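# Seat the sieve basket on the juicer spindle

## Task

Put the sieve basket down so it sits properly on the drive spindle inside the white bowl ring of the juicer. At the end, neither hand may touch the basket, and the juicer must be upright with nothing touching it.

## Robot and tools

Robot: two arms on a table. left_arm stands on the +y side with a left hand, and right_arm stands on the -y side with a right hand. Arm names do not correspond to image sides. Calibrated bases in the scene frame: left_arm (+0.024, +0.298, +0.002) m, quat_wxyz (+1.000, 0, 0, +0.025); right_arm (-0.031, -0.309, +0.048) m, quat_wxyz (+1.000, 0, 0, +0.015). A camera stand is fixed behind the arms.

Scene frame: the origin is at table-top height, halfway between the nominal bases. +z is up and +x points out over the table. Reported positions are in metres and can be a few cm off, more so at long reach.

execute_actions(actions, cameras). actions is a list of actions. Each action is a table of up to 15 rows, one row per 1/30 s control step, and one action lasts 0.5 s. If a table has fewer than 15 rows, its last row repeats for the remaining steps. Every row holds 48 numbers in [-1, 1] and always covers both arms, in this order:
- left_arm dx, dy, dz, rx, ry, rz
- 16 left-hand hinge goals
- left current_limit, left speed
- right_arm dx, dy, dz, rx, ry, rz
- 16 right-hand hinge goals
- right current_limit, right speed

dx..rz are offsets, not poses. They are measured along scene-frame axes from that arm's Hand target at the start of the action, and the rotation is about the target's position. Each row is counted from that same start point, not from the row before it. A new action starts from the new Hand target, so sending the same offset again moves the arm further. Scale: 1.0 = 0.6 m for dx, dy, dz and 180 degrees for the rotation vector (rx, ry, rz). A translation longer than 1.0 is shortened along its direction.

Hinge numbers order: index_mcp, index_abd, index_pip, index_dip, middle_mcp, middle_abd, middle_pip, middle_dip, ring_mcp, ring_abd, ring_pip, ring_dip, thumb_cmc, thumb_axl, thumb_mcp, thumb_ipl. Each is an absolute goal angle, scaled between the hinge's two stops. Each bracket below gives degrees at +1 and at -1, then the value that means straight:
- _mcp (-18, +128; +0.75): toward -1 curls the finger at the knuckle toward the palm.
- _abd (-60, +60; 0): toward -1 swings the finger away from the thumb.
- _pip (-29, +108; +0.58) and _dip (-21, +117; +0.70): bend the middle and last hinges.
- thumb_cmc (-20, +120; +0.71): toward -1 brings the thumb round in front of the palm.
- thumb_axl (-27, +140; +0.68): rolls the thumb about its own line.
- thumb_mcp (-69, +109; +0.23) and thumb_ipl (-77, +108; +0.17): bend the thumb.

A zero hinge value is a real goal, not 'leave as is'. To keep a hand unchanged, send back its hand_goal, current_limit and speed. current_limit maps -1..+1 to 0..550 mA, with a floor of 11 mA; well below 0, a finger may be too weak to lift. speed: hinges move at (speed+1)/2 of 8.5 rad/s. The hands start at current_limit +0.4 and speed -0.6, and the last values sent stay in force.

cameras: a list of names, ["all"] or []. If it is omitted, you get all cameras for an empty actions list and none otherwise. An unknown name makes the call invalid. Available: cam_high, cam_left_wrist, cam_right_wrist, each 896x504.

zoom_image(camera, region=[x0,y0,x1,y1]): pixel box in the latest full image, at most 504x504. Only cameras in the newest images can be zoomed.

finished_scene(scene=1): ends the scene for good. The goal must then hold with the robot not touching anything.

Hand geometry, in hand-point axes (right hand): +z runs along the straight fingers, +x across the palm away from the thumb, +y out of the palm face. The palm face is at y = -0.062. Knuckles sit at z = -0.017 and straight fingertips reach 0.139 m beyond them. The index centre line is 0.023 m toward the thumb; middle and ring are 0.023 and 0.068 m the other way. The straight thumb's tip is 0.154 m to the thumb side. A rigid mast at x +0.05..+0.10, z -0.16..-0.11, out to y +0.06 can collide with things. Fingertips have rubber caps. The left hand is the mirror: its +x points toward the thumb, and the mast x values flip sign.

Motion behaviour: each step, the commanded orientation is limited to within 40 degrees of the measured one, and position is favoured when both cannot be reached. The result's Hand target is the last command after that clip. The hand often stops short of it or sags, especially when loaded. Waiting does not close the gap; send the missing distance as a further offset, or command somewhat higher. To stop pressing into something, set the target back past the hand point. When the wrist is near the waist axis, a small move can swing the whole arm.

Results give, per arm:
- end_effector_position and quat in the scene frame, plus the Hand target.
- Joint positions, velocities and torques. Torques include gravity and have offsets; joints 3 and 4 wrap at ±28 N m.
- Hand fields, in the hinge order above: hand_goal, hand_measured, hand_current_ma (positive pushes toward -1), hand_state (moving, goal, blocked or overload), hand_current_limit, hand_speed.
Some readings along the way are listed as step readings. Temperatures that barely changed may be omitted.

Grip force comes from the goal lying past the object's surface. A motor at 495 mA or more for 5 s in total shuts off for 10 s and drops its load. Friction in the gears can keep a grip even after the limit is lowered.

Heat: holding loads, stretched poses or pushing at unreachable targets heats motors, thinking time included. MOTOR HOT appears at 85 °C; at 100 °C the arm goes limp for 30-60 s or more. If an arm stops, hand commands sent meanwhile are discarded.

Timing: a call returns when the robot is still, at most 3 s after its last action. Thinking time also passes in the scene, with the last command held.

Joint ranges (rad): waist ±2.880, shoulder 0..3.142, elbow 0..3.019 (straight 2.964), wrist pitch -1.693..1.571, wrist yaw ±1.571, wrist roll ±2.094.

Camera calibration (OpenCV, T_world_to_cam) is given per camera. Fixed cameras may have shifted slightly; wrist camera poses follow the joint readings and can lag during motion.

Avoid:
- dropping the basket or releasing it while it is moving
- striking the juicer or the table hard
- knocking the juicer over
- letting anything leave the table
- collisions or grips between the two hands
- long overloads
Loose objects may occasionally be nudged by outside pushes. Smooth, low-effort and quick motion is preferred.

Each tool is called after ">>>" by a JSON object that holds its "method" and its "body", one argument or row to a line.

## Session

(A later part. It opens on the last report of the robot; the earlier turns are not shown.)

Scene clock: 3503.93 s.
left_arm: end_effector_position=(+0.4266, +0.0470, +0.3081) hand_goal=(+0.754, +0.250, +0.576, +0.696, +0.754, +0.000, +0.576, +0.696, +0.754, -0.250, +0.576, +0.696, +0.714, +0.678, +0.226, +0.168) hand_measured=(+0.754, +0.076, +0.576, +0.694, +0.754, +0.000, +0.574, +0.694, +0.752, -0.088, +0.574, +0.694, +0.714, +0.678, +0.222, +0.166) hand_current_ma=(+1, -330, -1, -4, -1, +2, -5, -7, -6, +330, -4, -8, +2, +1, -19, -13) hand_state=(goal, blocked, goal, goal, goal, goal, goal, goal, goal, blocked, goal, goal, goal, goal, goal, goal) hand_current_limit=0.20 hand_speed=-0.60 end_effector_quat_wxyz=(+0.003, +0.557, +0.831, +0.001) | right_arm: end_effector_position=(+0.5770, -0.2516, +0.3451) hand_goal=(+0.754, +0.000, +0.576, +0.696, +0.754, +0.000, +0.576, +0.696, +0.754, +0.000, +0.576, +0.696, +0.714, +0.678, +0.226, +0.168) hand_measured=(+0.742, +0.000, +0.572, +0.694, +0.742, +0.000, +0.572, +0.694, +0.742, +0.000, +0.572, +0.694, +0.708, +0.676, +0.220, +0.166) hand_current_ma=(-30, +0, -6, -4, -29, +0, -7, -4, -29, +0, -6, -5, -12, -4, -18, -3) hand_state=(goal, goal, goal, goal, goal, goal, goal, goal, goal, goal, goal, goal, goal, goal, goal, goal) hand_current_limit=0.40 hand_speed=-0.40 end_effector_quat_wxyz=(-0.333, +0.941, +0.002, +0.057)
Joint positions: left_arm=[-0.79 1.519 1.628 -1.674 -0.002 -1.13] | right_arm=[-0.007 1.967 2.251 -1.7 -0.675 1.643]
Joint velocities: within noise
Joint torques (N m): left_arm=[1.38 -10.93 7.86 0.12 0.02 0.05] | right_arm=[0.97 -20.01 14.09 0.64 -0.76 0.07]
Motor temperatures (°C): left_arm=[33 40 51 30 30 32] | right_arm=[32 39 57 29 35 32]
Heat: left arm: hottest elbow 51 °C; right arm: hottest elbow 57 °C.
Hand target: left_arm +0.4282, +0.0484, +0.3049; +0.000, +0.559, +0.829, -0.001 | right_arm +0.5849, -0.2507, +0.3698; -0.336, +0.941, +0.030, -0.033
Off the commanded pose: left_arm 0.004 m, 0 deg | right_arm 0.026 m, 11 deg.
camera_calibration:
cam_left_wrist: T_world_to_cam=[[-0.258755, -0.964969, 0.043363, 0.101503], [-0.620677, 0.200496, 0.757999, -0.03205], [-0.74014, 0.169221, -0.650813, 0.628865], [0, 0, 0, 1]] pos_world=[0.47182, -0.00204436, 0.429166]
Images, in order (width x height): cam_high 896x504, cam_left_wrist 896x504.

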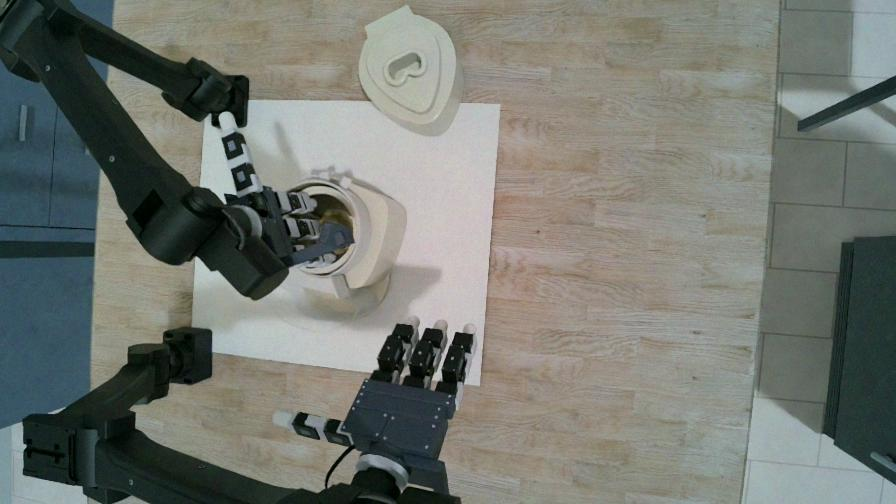

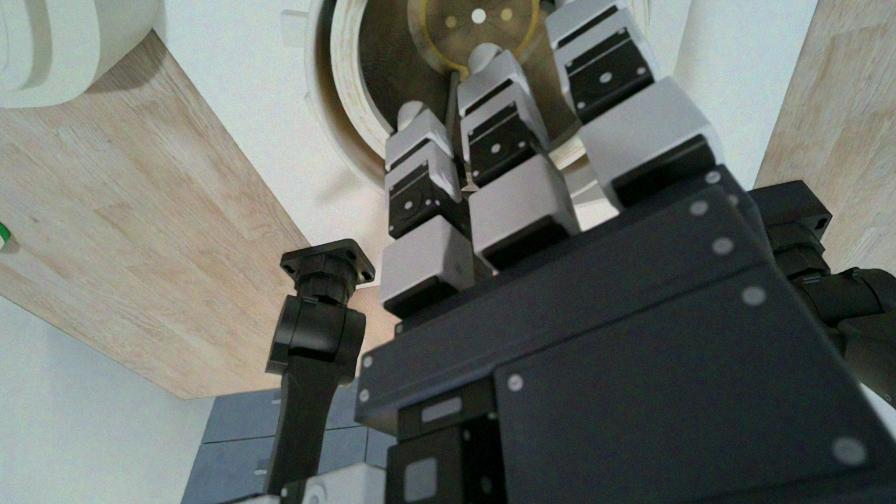

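>>> {"method": "execute_actions", "body": {
  "actions": [
    [[-0.0124,0.0121,0.0,0,0,0.042,0.754,0.25,0.576,0.696,0.754,0,0.576,0.696,0.754,-0.25,0.576,0.696,0.714,0.678,0.226,0.168,0.2,-0.6,0.0,0.0,0.0,0,0,0,0.754,0,0.576,0.696,0.754,0,0.576,0.696,0.754,0,0.576,0.696,0.714,0.678,0.226,0.168,0.4,-0.4]],
    [[-0.0124,0.0121,0.0,0,0,0.042,0.754,0.25,0.576,0.696,0.754,0,0.576,0.696,0.754,-0.25,0.576,0.696,0.714,0.678,0.226,0.168,0.2,-0.6,0.0,0.0,0.0,0,0,0,0.754,0,0.576,0.696,0.754,0,0.576,0.696,0.754,0,0.576,0.696,0.714,0.678,0.226,0.168,0.4,-0.4]]
  ],
  "cameras": ["cam_right_wrist","cam_left_wrist"]
}}

>>> {"method": "zoom_image", "body": {
  "camera": "cam_right_wrist",
  "region": [475, 170, 675, 330]
}}

>>> {"method": "zoom_image", "body": {
  "camera": "cam_left_wrist",
  "region": [300, 0, 660, 160]
}}

Scene clock: 3528.13 s.
left_arm: end_effector_position=(+0.4112, +0.0615, +0.3079) hand_goal=(+0.754, +0.250, +0.576, +0.696, +0.754, +0.000, +0.576, +0.696, +0.754, -0.250, +0.576, +0.696, +0.714, +0.678, +0.226, +0.168) hand_measured=(+0.752, +0.076, +0.576, +0.694, +0.754, +0.000, +0.574, +0.694, +0.754, -0.088, +0.576, +0.694, +0.714, +0.678, +0.222, +0.166) hand_current_ma=(-8, -330, -3, -4, -1, +2, -5, -7, +0, +330, -1, -6, -3, +1, -19, -13) hand_state=(goal, blocked, goal, goal, goal, goal, goal, goal, goal, blocked, goal, goal, goal, goal, goal, goal) hand_current_limit=0.20 hand_speed=-0.60 end_effector_quat_wxyz=(+0.003, +0.453, +0.892, +0.000) | right_arm: end_effector_position=(+0.5770, -0.2516, +0.3451) hand_goal=(+0.754, +0.000, +0.576, +0.696, +0.754, +0.000, +0.576, +0.696, +0.754, +0.000, +0.576, +0.696, +0.714, +0.678, +0.226, +0.168) hand_measured=(+0.742, +0.000, +0.572, +0.694, +0.742, +0.000, +0.572, +0.694, +0.742, +0.000, +0.572, +0.694, +0.708, +0.676, +0.220, +0.166) hand_current_ma=(-30, +0, -6, -4, -29, +0, -7, -4, -29, +0, -6, -5, -12, -4, -18, -3) hand_state=(goal, goal, goal, goal, goal, goal, goal, goal, goal, goal, goal, goal, goal, goal, goal, goal) hand_current_limit=0.40 hand_speed=-0.40 end_effector_quat_wxyz=(-0.333, +0.941, +0.002, +0.057)
Joint positions: left_arm=[-0.792 1.519 1.628 -1.674 -0.001 -1.373] | right_arm=[-0.007 1.967 2.251 -1.7 -0.675 1.643]
Joint torques (N m): left_arm=[1.38 -10.4 8.31 0.1 -0.02 -0.16] | right_arm=[0.85 -20.31 14.06 0.61 -0.78 0.03]
Motor temperatures (°C): left_arm=[33 39 51 30 30 32] | right_arm=[32 39 57 29 35 32]
Heat: left arm: hottest elbow 51 °C; right arm: hottest elbow 57 °C.
Hand target: left_arm +0.4133, +0.0630, +0.3049; +0.000, +0.445, +0.896, -0.001 | right_arm +0.5849, -0.2507, +0.3698; -0.336, +0.941, +0.030, -0.033
Off the commanded pose: left_arm 0.004 m, 1 deg | right_arm 0.026 m, 11 deg.
joint sent to its limit (right arm) — joint 4 (wrist pitch), lower limit. The joint targets are off in position and orientation.
Step readings (end_effector_position of left_arm | right_arm):
0: (+0.4266, +0.0470, +0.3081) | (+0.5770, -0.2516, +0.3451)
1: (+0.4257, +0.0481, +0.3081) | (+0.5770, -0.2516, +0.3451)
2: (+0.4247, +0.0494, +0.3081) | (+0.5770, -0.2516, +0.3451)
4: (+0.4230, +0.0512, +0.3081) | (+0.5770, -0.2516, +0.3451)
8: (+0.4213, +0.0532, +0.3080) | (+0.5770, -0.2516, +0.3451)
15: (+0.4203, +0.0542, +0.3080) | (+0.5770, -0.2516, +0.3451)
16: (+0.4191, +0.0554, +0.3080) | (+0.5770, -0.2516, +0.3451)
17: (+0.4177, +0.0567, +0.3080) | (+0.5770, -0.2516, +0.3451)
19: (+0.4155, +0.0587, +0.3079) | (+0.5770, -0.2516, +0.3451)
23: (+0.4128, +0.0601, +0.3079) | (+0.5770, -0.2516, +0.3451)
30: (+0.4115, +0.0612, +0.3079) | (+0.5770, -0.2516, +0.3451)
camera_calibration:
cam_left_wrist: T_world_to_cam=[[-0.0205428, -0.998745, 0.0456829, 0.0149778], [-0.649763, 0.0480641, 0.758616, -0.0231883], [-0.759859, -0.014099, -0.649935, 0.634], [0, 0, 0, 1]] pos_world=[0.466992, 0.0250122, 0.428965]
cam_right_wrist: T_world_to_cam=[[-0.716517, -0.482272, -0.504001, 0.498334], [-0.581318, 0.0134486, 0.813565, 0.0237011], [-0.385581, 0.875919, -0.289989, 0.669806], [0, 0, 0, 1]] pos_world=[0.629107, -0.346682, 0.426115]
Images, in order (width x height): cam_left_wrist 896x504, cam_right_wrist 896x504.

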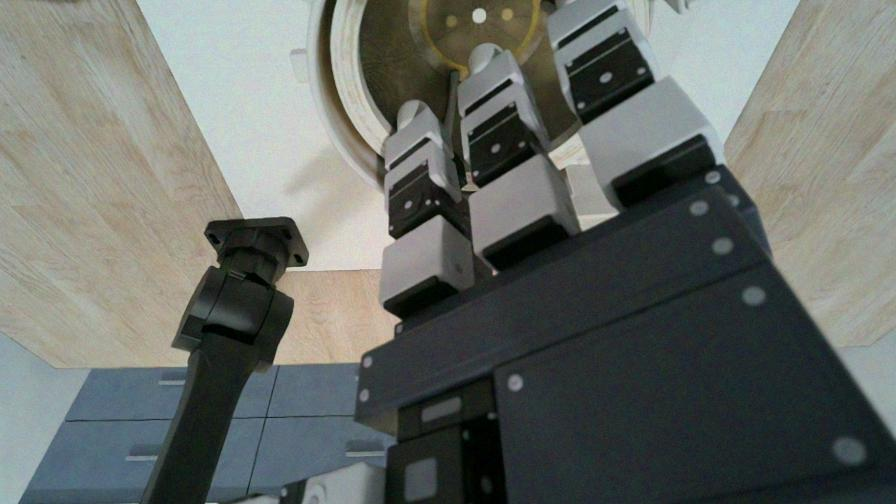

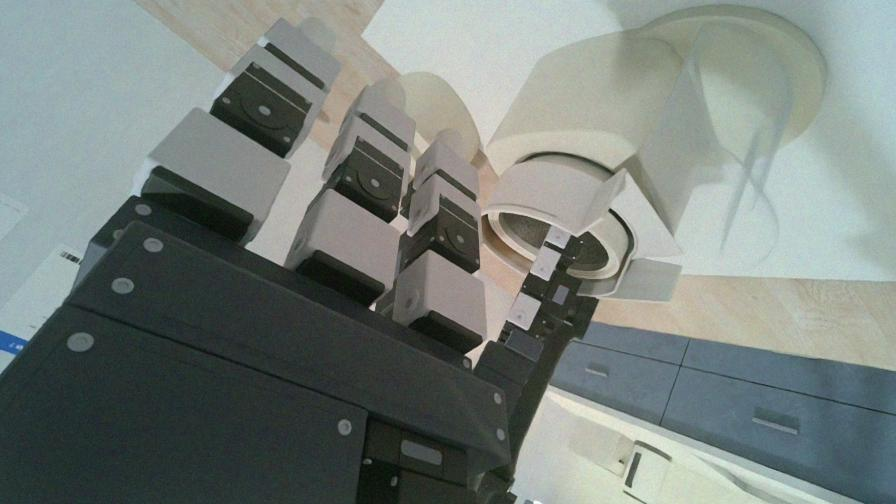

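Scaled by 2.520 from the camera's 896x504 image, which has a finer 1280x720 frame.

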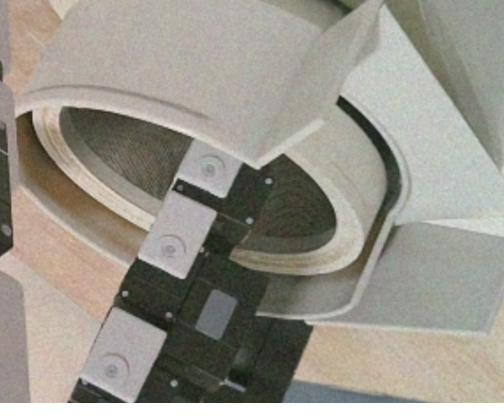

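Scaled by 1.400 from the camera's 896x504 image, which has a finer 1280x720 frame.

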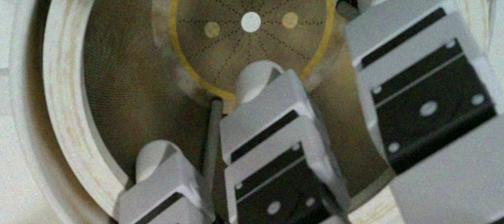

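>>> {"method": "execute_actions", "body": {
  "actions": []
}}

Scene clock: 3541.40 s.
left_arm: end_effector_position=(+0.4112, +0.0615, +0.3079) hand_goal=(+0.754, +0.250, +0.576, +0.696, +0.754, +0.000, +0.576, +0.696, +0.754, -0.250, +0.576, +0.696, +0.714, +0.678, +0.226, +0.168) hand_measured=(+0.752, +0.076, +0.576, +0.694, +0.754, +0.000, +0.574, +0.694, +0.754, -0.088, +0.576, +0.694, +0.714, +0.678, +0.222, +0.166) hand_current_ma=(-8, -330, -3, -4, -1, +2, -5, -7, +0, +330, -1, -6, -3, +1, -19, -13) hand_state=(goal, blocked, goal, goal, goal, goal, goal, goal, goal, blocked, goal, goal, goal, goal, goal, goal) hand_current_limit=0.20 hand_speed=-0.60 end_effector_quat_wxyz=(+0.003, +0.453, +0.892, +0.000) | right_arm: end_effector_position=(+0.5770, -0.2516, +0.3451) hand_goal=(+0.754, +0.000, +0.576, +0.696, +0.754, +0.000, +0.576, +0.696, +0.754, +0.000, +0.576, +0.696, +0.714, +0.678, +0.226, +0.168) hand_measured=(+0.742, +0.000, +0.572, +0.694, +0.742, +0.000, +0.572, +0.694, +0.742, +0.000, +0.572, +0.694, +0.708, +0.676, +0.220, +0.166) hand_current_ma=(-30, +0, -6, -4, -29, +0, -7, -4, -29, +0, -6, -5, -12, -4, -18, -3) hand_state=(goal, goal, goal, goal, goal, goal, goal, goal, goal, goal, goal, goal, goal, goal, goal, goal) hand_current_limit=0.40 hand_speed=-0.40 end_effector_quat_wxyz=(-0.333, +0.941, +0.002, +0.057)
Joint positions: left_arm=[-0.792 1.519 1.628 -1.674 -0.001 -1.374] | right_arm=[-0.007 1.967 2.251 -1.7 -0.675 1.643]
Joint velocities: within noise
Joint torques (N m): left_arm=[1.32 -10.34 8.31 0.1 -0.02 -0.16] | right_arm=[0.62 -20.01 14.08 0.62 -0.76 0.08]
Motor temperatures (°C): left_arm=[33 39 50 30 30 32] | right_arm=[32 39 57 29 35 32]
Heat: left arm: hottest elbow 50 °C; right arm: hottest elbow 57 °C.
Hand target: left_arm +0.4133, +0.0630, +0.3049; +0.000, +0.445, +0.896, -0.001 | right_arm +0.5849, -0.2507, +0.3698; -0.336, +0.941, +0.030, -0.033
Off the commanded pose: left_arm 0.004 m, 1 deg | right_arm 0.026 m, 11 deg.
camera_calibration:
cam_left_wrist: T_world_to_cam=[[-0.0201197, -0.998754, 0.0456662, 0.014887], [-0.649783, 0.0477761, 0.758617, -0.0231769], [-0.759853, -0.01441, -0.649935, 0.634006], [0, 0, 0, 1]] pos_world=[0.466991, 0.0251118, 0.428965]
cam_right_wrist: T_world_to_cam=[[-0.716517, -0.482272, -0.504001, 0.498334], [-0.581318, 0.0134486, 0.813565, 0.0237011], [-0.385581, 0.875919, -0.289989, 0.669806], [0, 0, 0, 1]] pos_world=[0.629107, -0.346682, 0.426115]

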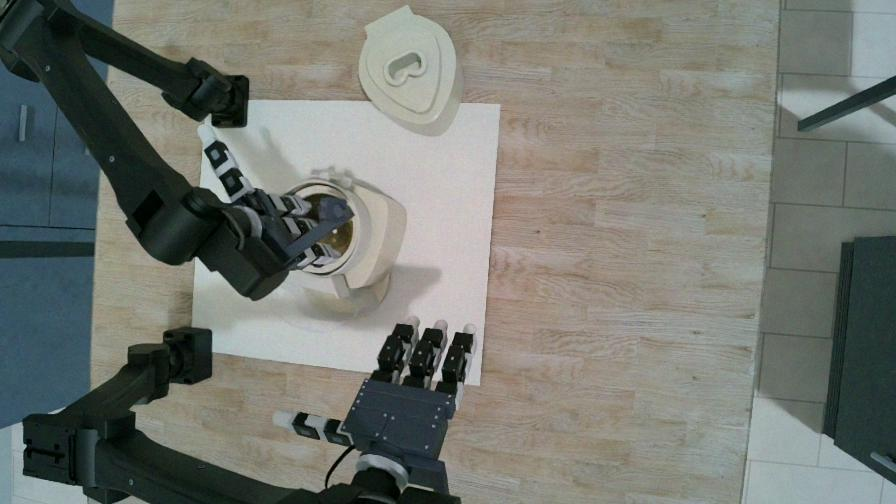

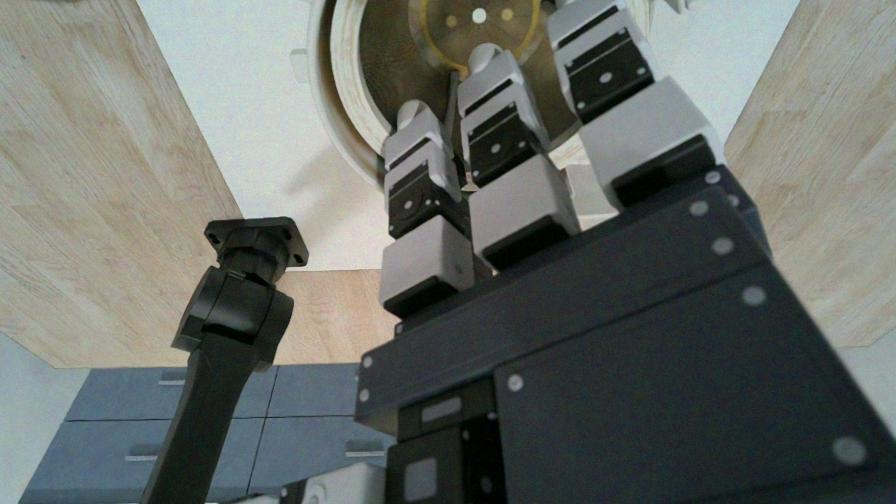

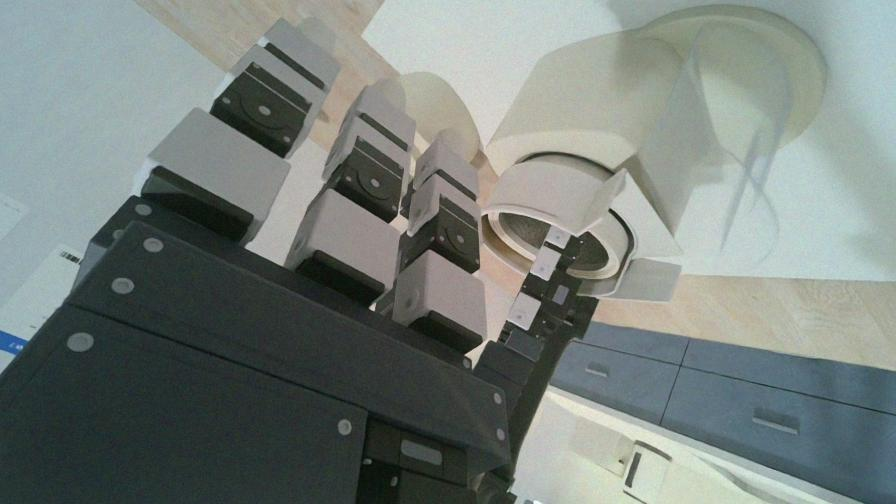

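>>> {"method": "zoom_image", "body": {
  "camera": "cam_right_wrist",
  "region": [470, 160, 690, 320]
}}

>>> {"method": "zoom_image", "body": {
  "camera": "cam_left_wrist",
  "region": [290, 0, 670, 210]
}}

Scaled by 2.291 from the camera's 896x504 image, which has a finer 1280x720 frame.

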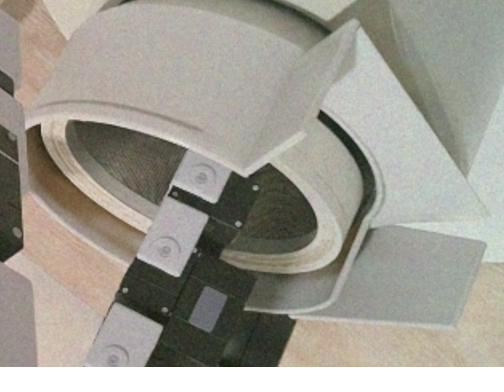

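Scaled by 1.326 from the camera's 896x504 image, which has a finer 1280x720 frame.

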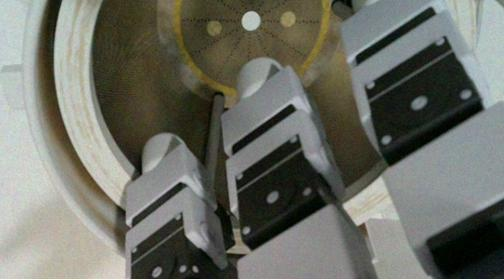

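>>> {"method": "execute_actions", "body": {
  "actions": [
    [[0.0112,-0.0125,-0.004,0,0,-0.0417, 0.754,0.25,0.576,0.696,0.754,0,0.576,0.696,0.754,-0.25,0.576,0.696,0.714,0.678,0.226,0.168,0.2,-0.6, 0,0,0,0,0,0, 0.754,0,0.576,0.696,0.754,0,0.576,0.696,0.754,0,0.576,0.696,0.714,0.678,0.226,0.168,0.4,-0.4]],
    [[0.0118,-0.0127,0,0,0,-0.0417, 0.754,0.25,0.576,0.696,0.754,0,0.576,0.696,0.754,-0.25,0.576,0.696,0.714,0.678,0.226,0.168,0.2,-0.6, 0,0,0,0,0,0, 0.754,0,0.576,0.696,0.754,0,0.576,0.696,0.754,0,0.576,0.696,0.714,0.678,0.226,0.168,0.4,-0.4]]
  ],
  "cameras": ["cam_right_wrist","cam_left_wrist"]
}}

>>> {"method": "zoom_image", "body": {
  "camera": "cam_right_wrist",
  "region": [470, 160, 690, 320]
}}

>>> {"method": "zoom_image", "body": {
  "camera": "cam_left_wrist",
  "region": [290, 0, 670, 210]
}}

Scene clock: 3573.87 s.
left_arm: end_effector_position=(+0.4263, +0.0470, +0.3074) hand_goal=(+0.754, +0.250, +0.576, +0.696, +0.754, +0.000, +0.576, +0.696, +0.754, -0.250, +0.576, +0.696, +0.714, +0.678, +0.226, +0.168) hand_measured=(+0.758, +0.076, +0.578, +0.696, +0.754, +0.000, +0.574, +0.694, +0.754, -0.088, +0.576, +0.694, +0.714, +0.678, +0.222, +0.166) hand_current_ma=(+12, -330, +7, -1, -1, +2, -5, -7, +0, +330, -1, -5, +2, +1, -19, -13) hand_state=(goal, blocked, goal, goal, goal, goal, goal, goal, goal, blocked, goal, goal, goal, goal, goal, goal) hand_current_limit=0.20 hand_speed=-0.60 end_effector_quat_wxyz=(+0.003, +0.554, +0.832, +0.000) | right_arm: end_effector_position=(+0.5770, -0.2516, +0.3451) hand_goal=(+0.754, +0.000, +0.576, +0.696, +0.754, +0.000, +0.576, +0.696, +0.754, +0.000, +0.576, +0.696, +0.714, +0.678, +0.226, +0.168) hand_measured=(+0.742, +0.000, +0.572, +0.694, +0.742, +0.000, +0.572, +0.694, +0.742, +0.000, +0.572, +0.694, +0.708, +0.676, +0.220, +0.166) hand_current_ma=(-30, +0, -6, -4, -29, +0, -7, -4, -29, +0, -6, -5, -12, -4, -18, -3) hand_state=(goal, goal, goal, goal, goal, goal, goal, goal, goal, goal, goal, goal, goal, goal, goal, goal) hand_current_limit=0.40 hand_speed=-0.40 end_effector_quat_wxyz=(-0.333, +0.941, +0.002, +0.057)
Joint positions: left_arm=[-0.79 1.519 1.627 -1.672 -0.001 -1.136] | right_arm=[-0.007 1.967 2.251 -1.7 -0.675 1.643]
Joint torques (N m): left_arm=[1.2 -10.99 7.42 0.25 -0.02 0.05] | right_arm=[0.85 -20.48 14.16 0.57 -0.74 0.05]
Motor temperatures (°C): left_arm=[33 39 50 30 30 32] | right_arm=[32 39 57 29 35 32]
Heat: left arm: hottest elbow 50 °C; right arm: hottest elbow 57 °C.
Hand target: left_arm +0.4271, +0.0479, +0.3025; +0.000, +0.558, +0.830, -0.001 | right_arm +0.5849, -0.2507, +0.3698; -0.336, +0.941, +0.030, -0.033
Off the commanded pose: left_arm 0.005 m, 1 deg | right_arm 0.026 m, 11 deg.
joint sent to its limit (right arm) — joint 4 (wrist pitch), lower limit. The joint targets are off in position and orientation.
Step readings (end_effector_position of left_arm | right_arm):
0: (+0.4112, +0.0615, +0.3079) | (+0.5770, -0.2516, +0.3451)
1: (+0.4123, +0.0606, +0.3079) | (+0.5770, -0.2516, +0.3451)
2: (+0.4136, +0.0595, +0.3079) | (+0.5770, -0.2516, +0.3451)
4: (+0.4155, +0.0578, +0.3079) | (+0.5770, -0.2516, +0.3451)
8: (+0.4171, +0.0563, +0.3074) | (+0.5770, -0.2516, +0.3451)
15: (+0.4185, +0.0559, +0.3074) | (+0.5770, -0.2516, +0.3451)
16: (+0.4196, +0.0548, +0.3074) | (+0.5770, -0.2516, +0.3451)
17: (+0.4209, +0.0534, +0.3074) | (+0.5770, -0.2516, +0.3451)
19: (+0.4229, +0.0512, +0.3074) | (+0.5770, -0.2516, +0.3451)
23: (+0.4249, +0.0488, +0.3074) | (+0.5770, -0.2516, +0.3451)
30: (+0.4260, +0.0474, +0.3074) | (+0.5770, -0.2516, +0.3451)
camera_calibration:
cam_left_wrist: T_world_to_cam=[[-0.253303, -0.966349, 0.0448012, 0.0988382], [-0.621656, 0.198085, 0.75783, -0.0311045], [-0.741203, 0.16411, -0.650912, 0.628996], [0, 0, 0, 1]] pos_world=[0.471914, -0.00155083, 0.428565]
cam_right_wrist: T_world_to_cam=[[-0.716517, -0.482272, -0.504001, 0.498334], [-0.581318, 0.0134486, 0.813565, 0.0237011], [-0.385581, 0.875919, -0.289989, 0.669806], [0, 0, 0, 1]] pos_world=[0.629107, -0.346682, 0.426115]
Images, in order (width x height): cam_left_wrist 896x504, cam_right_wrist 896x504.

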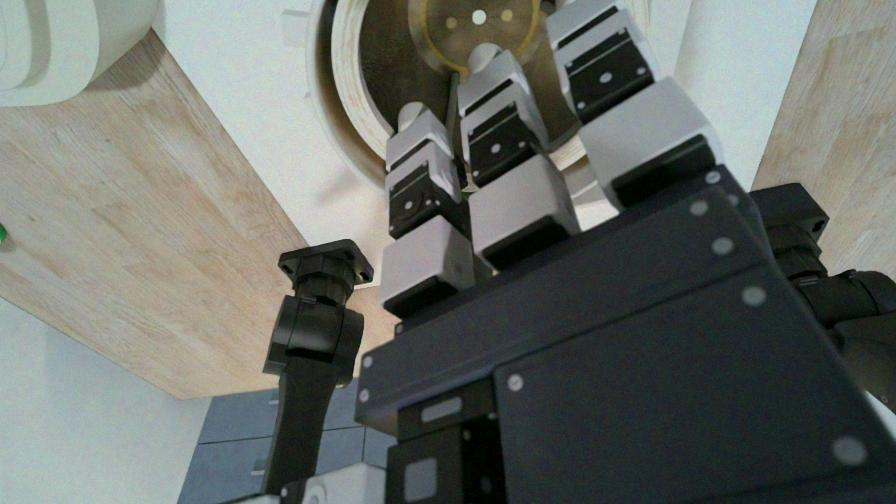

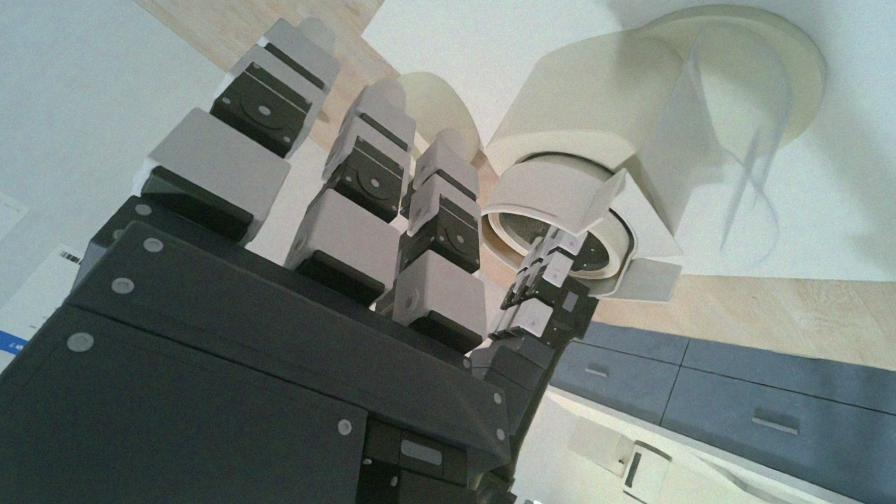

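Scaled by 2.291 from the camera's 896x504 image, which has a finer 1280x720 frame.

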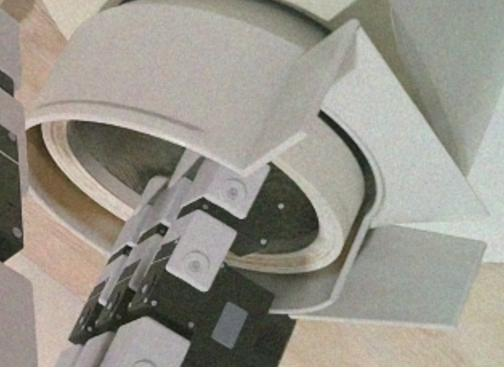

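Scaled by 1.326 from the camera's 896x504 image, which has a finer 1280x720 frame.

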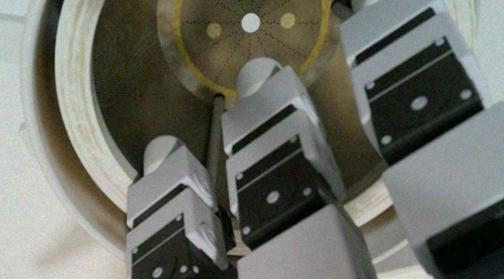

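>>> {"method": "execute_actions", "body": {
  "actions": [
    [[0.0098,-0.0143,0,0,0,-0.0417, 0.754,0.25,0.576,0.696,0.754,0,0.576,0.696,0.754,-0.25,0.576,0.696,0.714,0.678,0.226,0.168,0.2,-0.6, 0,0,0,0,0,0, 0.754,0,0.576,0.696,0.754,0,0.576,0.696,0.754,0,0.576,0.696,0.714,0.678,0.226,0.168,0.4,-0.4]],
    [[0.0080,-0.0153,0,0,0,-0.0417, 0.754,0.25,0.576,0.696,0.754,0,0.576,0.696,0.754,-0.25,0.576,0.696,0.714,0.678,0.226,0.168,0.2,-0.6, 0,0,0,0,0,0, 0.754,0,0.576,0.696,0.754,0,0.576,0.696,0.754,0,0.576,0.696,0.714,0.678,0.226,0.168,0.4,-0.4]],
    [[0.0057,-0.0163,0,0,0,-0.0417, 0.754,0.25,0.576,0.696,0.754,0,0.576,0.696,0.754,-0.25,0.576,0.696,0.714,0.678,0.226,0.168,0.2,-0.6, 0,0,0,0,0,0, 0.754,0,0.576,0.696,0.754,0,0.576,0.696,0.754,0,0.576,0.696,0.714,0.678,0.226,0.168,0.4,-0.4]],
    [[0.0035,-0.0168,0,0,0,-0.0417, 0.754,0.25,0.576,0.696,0.754,0,0.576,0.696,0.754,-0.25,0.576,0.696,0.714,0.678,0.226,0.168,0.2,-0.6, 0,0,0,0,0,0, 0.754,0,0.576,0.696,0.754,0,0.576,0.696,0.754,0,0.576,0.696,0.714,0.678,0.226,0.168,0.4,-0.4]]
  ],
  "cameras": ["cam_right_wrist","cam_left_wrist"]
}}

>>> {"method": "zoom_image", "body": {
  "camera": "cam_right_wrist",
  "region": [470, 160, 690, 320]
}}

>>> {"method": "zoom_image", "body": {
  "camera": "cam_left_wrist",
  "region": [290, 0, 670, 210]
}}

Scene clock: 3587.20 s.
left_arm: end_effector_position=(+0.4428, +0.0095, +0.3075) hand_goal=(+0.754, +0.250, +0.576, +0.696, +0.754, +0.000, +0.576, +0.696, +0.754, -0.250, +0.576, +0.696, +0.714, +0.678, +0.226, +0.168) hand_measured=(+0.762, +0.076, +0.580, +0.696, +0.754, +0.000, +0.574, +0.694, +0.756, -0.088, +0.578, +0.696, +0.716, +0.678, +0.222, +0.166) hand_current_ma=(+29, -330, +18, +3, -1, +2, -5, -7, +10, +330, +4, -1, +7, +1, -19, -13) hand_state=(goal, blocked, goal, goal, goal, goal, goal, goal, goal, blocked, goal, goal, goal, goal, goal, goal) hand_current_limit=0.20 hand_speed=-0.60 end_effector_quat_wxyz=(+0.002, +0.751, +0.660, +0.001) | right_arm: end_effector_position=(+0.5770, -0.2516, +0.3451) hand_goal=(+0.754, +0.000, +0.576, +0.696, +0.754, +0.000, +0.576, +0.696, +0.754, +0.000, +0.576, +0.696, +0.714, +0.678, +0.226, +0.168) hand_measured=(+0.742, +0.000, +0.572, +0.694, +0.742, +0.000, +0.572, +0.694, +0.742, +0.000, +0.572, +0.694, +0.708, +0.676, +0.220, +0.166) hand_current_ma=(-30, +0, -6, -4, -29, +0, -7, -4, -29, +0, -6, -5, -12, -4, -18, -3) hand_state=(goal, goal, goal, goal, goal, goal, goal, goal, goal, goal, goal, goal, goal, goal, goal, goal) hand_current_limit=0.40 hand_speed=-0.40 end_effector_quat_wxyz=(-0.333, +0.941, +0.002, +0.057)
Joint positions: left_arm=[-0.784 1.51 1.616 -1.672 -0.001 -0.605] | right_arm=[-0.007 1.967 2.251 -1.7 -0.675 1.643]
Joint torques (N m): left_arm=[1.67 -10.93 7.42 0.29 -0.06 0.05] | right_arm=[1.14 -20.25 13.98 0.68 -0.76 0.05]
Motor temperatures (°C): left_arm=[33 39 49 30 30 32] | right_arm=[32 39 57 29 35 32]
Heat: left arm: hottest elbow 49 °C; right arm: hottest elbow 57 °C.
Hand target: left_arm +0.4433, +0.0102, +0.3025; +0.000, +0.754, +0.657, -0.001 | right_arm +0.5849, -0.2507, +0.3698; -0.336, +0.941, +0.030, -0.033
Off the commanded pose: left_arm 0.005 m, 1 deg | right_arm 0.026 m, 11 deg.
joint sent to its limit (right arm) — joint 4 (wrist pitch), lower limit. The joint targets are off in position and orientation.
Step readings (end_effector_position of left_arm | right_arm):
0: (+0.4263, +0.0470, +0.3074) | (+0.5770, -0.2516, +0.3451)
1: (+0.4273, +0.0458, +0.3075) | (+0.5770, -0.2516, +0.3451)
2: (+0.4279, +0.0447, +0.3075) | (+0.5770, -0.2516, +0.3451)
4: (+0.4300, +0.0429, +0.3076) | (+0.5770, -0.2516, +0.3451)
8: (+0.4312, +0.0407, +0.3077) | (+0.5770, -0.2516, +0.3451)
15: (+0.4321, +0.0392, +0.3077) | (+0.5770, -0.2516, +0.3451)
16: (+0.4329, +0.0377, +0.3077) | (+0.5770, -0.2516, +0.3451)
17: (+0.4336, +0.0362, +0.3071) | (+0.5770, -0.2516, +0.3451)
19: (+0.4352, +0.0344, +0.3078) | (+0.5770, -0.2516, +0.3451)
23: (+0.4363, +0.0317, +0.3072) | (+0.5770, -0.2516, +0.3451)
30: (+0.4371, +0.0300, +0.3072) | (+0.5770, -0.2516, +0.3451)
31: (+0.4377, +0.0284, +0.3072) | (+0.5770, -0.2516, +0.3451)
32: (+0.4382, +0.0268, +0.3079) | (+0.5770, -0.2516, +0.3451)
34: (+0.4390, +0.0242, +0.3073) | (+0.5770, -0.2516, +0.3451)
38: (+0.4404, +0.0218, +0.3073) | (+0.5770, -0.2516, +0.3451)
45: (+0.4407, +0.0202, +0.3080) | (+0.5770, -0.2516, +0.3451)
46: (+0.4411, +0.0185, +0.3080) | (+0.5770, -0.2516, +0.3451)
47: (+0.4413, +0.0169, +0.3074) | (+0.5770, -0.2516, +0.3451)
49: (+0.4417, +0.0141, +0.3081) | (+0.5770, -0.2516, +0.3451)
53: (+0.4427, +0.0116, +0.3081) | (+0.5770, -0.2516, +0.3451)
60: (+0.4428, +0.0100, +0.3075) | (+0.5770, -0.2516, +0.3451)
camera_calibration:
cam_left_wrist: T_world_to_cam=[[-0.703154, -0.70983, 0.0414188, 0.264634], [-0.440052, 0.480189, 0.758796, -0.0967946], [-0.558506, 0.515324, -0.65001, 0.562887], [0, 0, 0, 1]] pos_world=[0.457859, -0.0557445, 0.428369]
cam_right_wrist: T_world_to_cam=[[-0.716517, -0.482272, -0.504001, 0.498334], [-0.581318, 0.0134486, 0.813565, 0.0237011], [-0.385581, 0.875919, -0.289989, 0.669806], [0, 0, 0, 1]] pos_world=[0.629107, -0.346682, 0.426115]
Images, in order (width x height): cam_left_wrist 896x504, cam_right_wrist 896x504.

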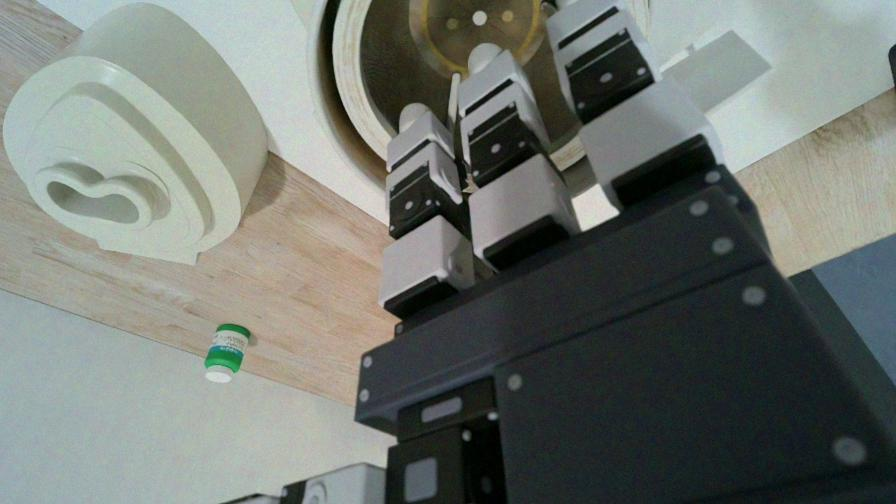

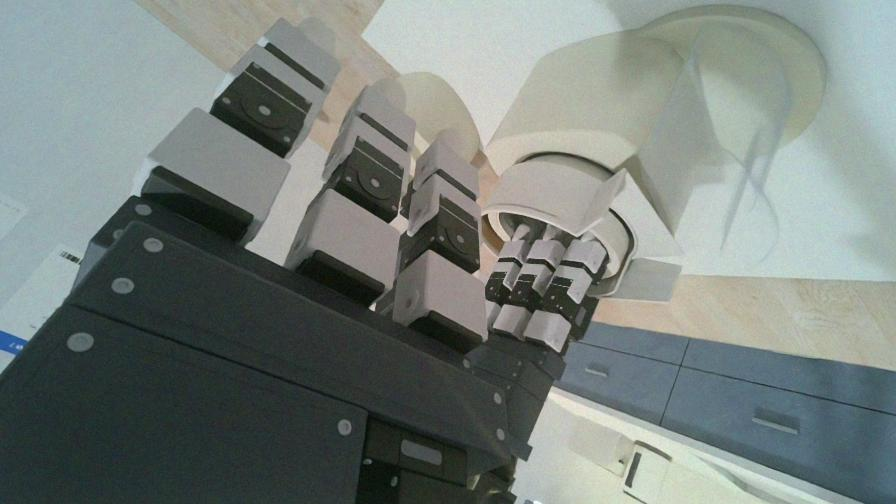

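Scaled by 2.291 from the camera's 896x504 image, which has a finer 1280x720 frame.

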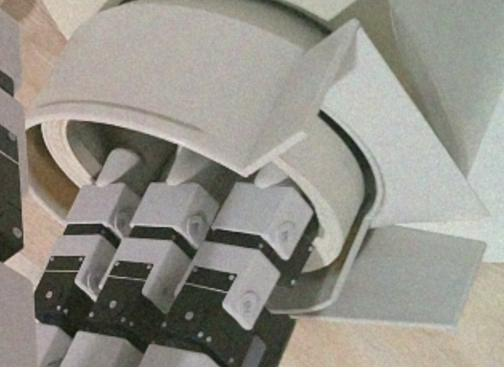

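Scaled by 1.326 from the camera's 896x504 image, which has a finer 1280x720 frame.

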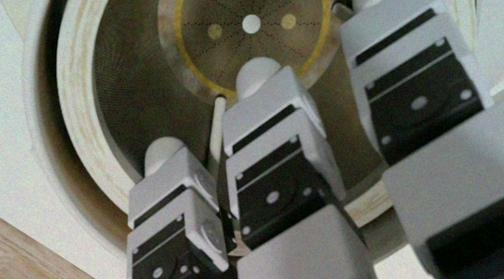

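>>> {"method": "execute_actions", "body": {
  "actions": [
    [[0,0,-0.015,0,0,0, 0.754,0.25,0.576,0.696,0.754,0,0.576,0.696,0.754,-0.25,0.576,0.696,0.714,0.678,0.226,0.168,0.2,-0.6, 0,0,0,0,0,0, 0.754,0,0.576,0.696,0.754,0,0.576,0.696,0.754,0,0.576,0.696,0.714,0.678,0.226,0.168,0.4,-0.4]],
    [[0,0,0,0,0,0, 0.754,0.25,0.576,0.696,0.754,0,0.576,0.696,0.754,-0.25,0.576,0.696,0.714,0.678,0.226,0.168,0.2,-0.6, 0,0,0,0,0,0, 0.754,0,0.576,0.696,0.754,0,0.576,0.696,0.754,0,0.576,0.696,0.714,0.678,0.226,0.168,0.4,-0.4]]
  ],
  "cameras": ["cam_right_wrist","cam_left_wrist"]
}}

>>> {"method": "zoom_image", "body": {
  "camera": "cam_right_wrist",
  "region": [470, 160, 690, 320]
}}

>>> {"method": "zoom_image", "body": {
  "camera": "cam_left_wrist",
  "region": [290, 0, 670, 210]
}}

Scene clock: 3602.07 s.
left_arm: end_effector_position=(+0.4412, +0.0109, +0.3076) hand_goal=(+0.754, +0.250, +0.576, +0.696, +0.754, +0.000, +0.576, +0.696, +0.754, -0.250, +0.576, +0.696, +0.714, +0.678, +0.226, +0.168) hand_measured=(+0.756, +0.076, +0.580, +0.696, +0.754, +0.000, +0.574, +0.694, +0.754, -0.088, +0.578, +0.696, +0.716, +0.678, +0.222, +0.166) hand_current_ma=(+5, -330, +11, +3, -1, +2, -5, -7, +0, +330, +5, -1, +7, +1, -19, -13) hand_state=(goal, blocked, goal, goal, goal, goal, goal, goal, goal, blocked, goal, goal, goal, goal, goal, goal) hand_current_limit=0.20 hand_speed=-0.60 end_effector_quat_wxyz=(+0.008, +0.752, +0.660, +0.001) | right_arm: end_effector_position=(+0.5770, -0.2516, +0.3451) hand_goal=(+0.754, +0.000, +0.576, +0.696, +0.754, +0.000, +0.576, +0.696, +0.754, +0.000, +0.576, +0.696, +0.714, +0.678, +0.226, +0.168) hand_measured=(+0.742, +0.000, +0.572, +0.694, +0.742, +0.000, +0.572, +0.694, +0.742, +0.000, +0.572, +0.694, +0.708, +0.676, +0.220, +0.166) hand_current_ma=(-30, +0, -6, -4, -29, +0, -7, -4, -29, +0, -6, -5, -12, -4, -18, -3) hand_state=(goal, goal, goal, goal, goal, goal, goal, goal, goal, goal, goal, goal, goal, goal, goal, goal) hand_current_limit=0.40 hand_speed=-0.40 end_effector_quat_wxyz=(-0.333, +0.941, +0.002, +0.057)
Joint positions: left_arm=[-0.784 1.496 1.599 -1.657 -0.001 -0.604] | right_arm=[-0.007 1.967 2.251 -1.7 -0.675 1.643]
Joint torques (N m): left_arm=[1.61 -9.82 6.76 0.64 -0.06 0.05] | right_arm=[1.32 -19.84 14.05 0.75 -0.75 0.06]
Motor temperatures (°C): left_arm=[33 39 49 30 30 32] | right_arm=[32 39 57 29 35 32]
Heat: left arm: hottest elbow 49 °C; right arm: hottest elbow 57 °C.
Hand target: left_arm +0.4433, +0.0102, +0.2935; +0.000, +0.754, +0.657, -0.001 | right_arm +0.5849, -0.2507, +0.3698; -0.336, +0.941, +0.030, -0.033
Off the commanded pose: left_arm 0.014 m, 1 deg | right_arm 0.026 m, 11 deg.
joint sent to its limit (right arm) — joint 4 (wrist pitch), lower limit. The joint targets are off in position and orientation.
Step readings (end_effector_position of left_arm | right_arm):
0: (+0.4428, +0.0095, +0.3075) | (+0.5770, -0.2516, +0.3451)
1: (+0.4430, +0.0094, +0.3069) | (+0.5770, -0.2516, +0.3451)
2: (+0.4426, +0.0097, +0.3074) | (+0.5770, -0.2516, +0.3451)
4: (+0.4418, +0.0104, +0.3080) | (+0.5770, -0.2516, +0.3451)
8: (+0.4412, +0.0109, +0.3076) | (+0.5770, -0.2516, +0.3451)
15: (+0.4412, +0.0109, +0.3076) | (+0.5770, -0.2516, +0.3451)
16: (+0.4412, +0.0109, +0.3076) | (+0.5770, -0.2516, +0.3451)
17: (+0.4412, +0.0109, +0.3076) | (+0.5770, -0.2516, +0.3451)
19: (+0.4412, +0.0109, +0.3076) | (+0.5770, -0.2516, +0.3451)
23: (+0.4412, +0.0109, +0.3076) | (+0.5770, -0.2516, +0.3451)
30: (+0.4412, +0.0109, +0.3076) | (+0.5770, -0.2516, +0.3451)
camera_calibration:
cam_left_wrist: T_world_to_cam=[[-0.704382, -0.708647, 0.0408058, 0.265223], [-0.446083, 0.48665, 0.751121, -0.093385], [-0.552138, 0.510873, -0.658903, 0.56129], [0, 0, 0, 1]] pos_world=[0.45507, -0.0533524, 0.429156]
cam_right_wrist: T_world_to_cam=[[-0.716517, -0.482272, -0.504001, 0.498334], [-0.581318, 0.0134486, 0.813565, 0.0237011], [-0.385581, 0.875919, -0.289989, 0.669806], [0, 0, 0, 1]] pos_world=[0.629107, -0.346682, 0.426115]
Images, in order (width x height): cam_left_wrist 896x504, cam_right_wrist 896x504.

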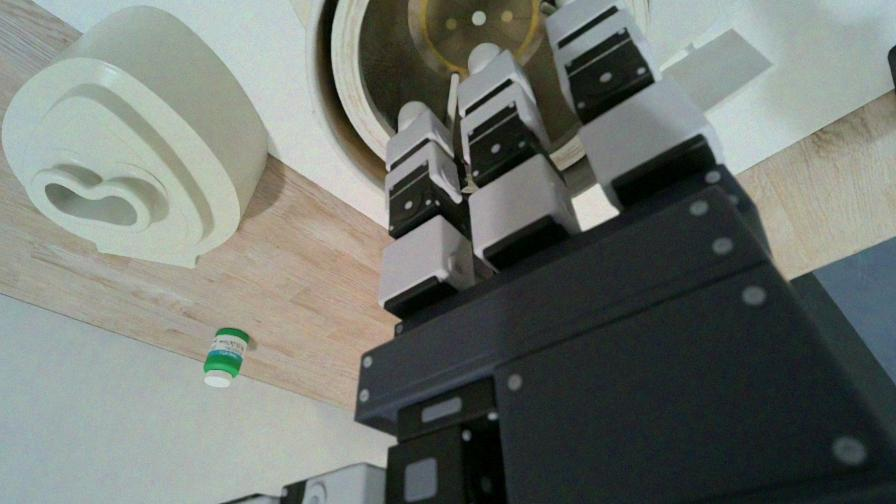

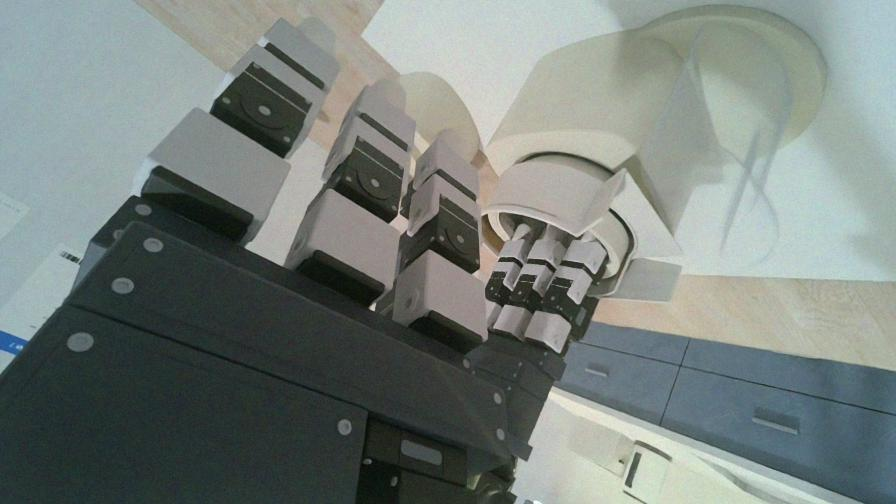

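Scaled by 2.291 from the camera's 896x504 image, which has a finer 1280x720 frame.

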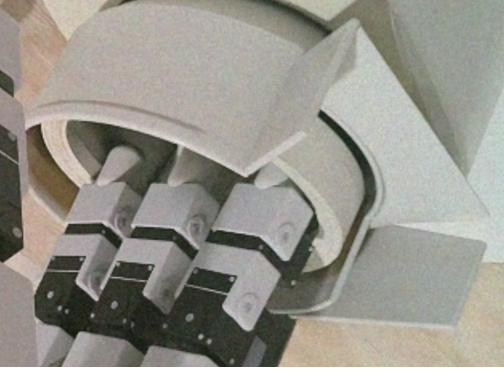

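Scaled by 1.326 from the camera's 896x504 image, which has a finer 1280x720 frame.

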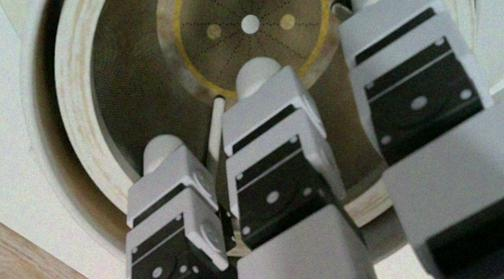

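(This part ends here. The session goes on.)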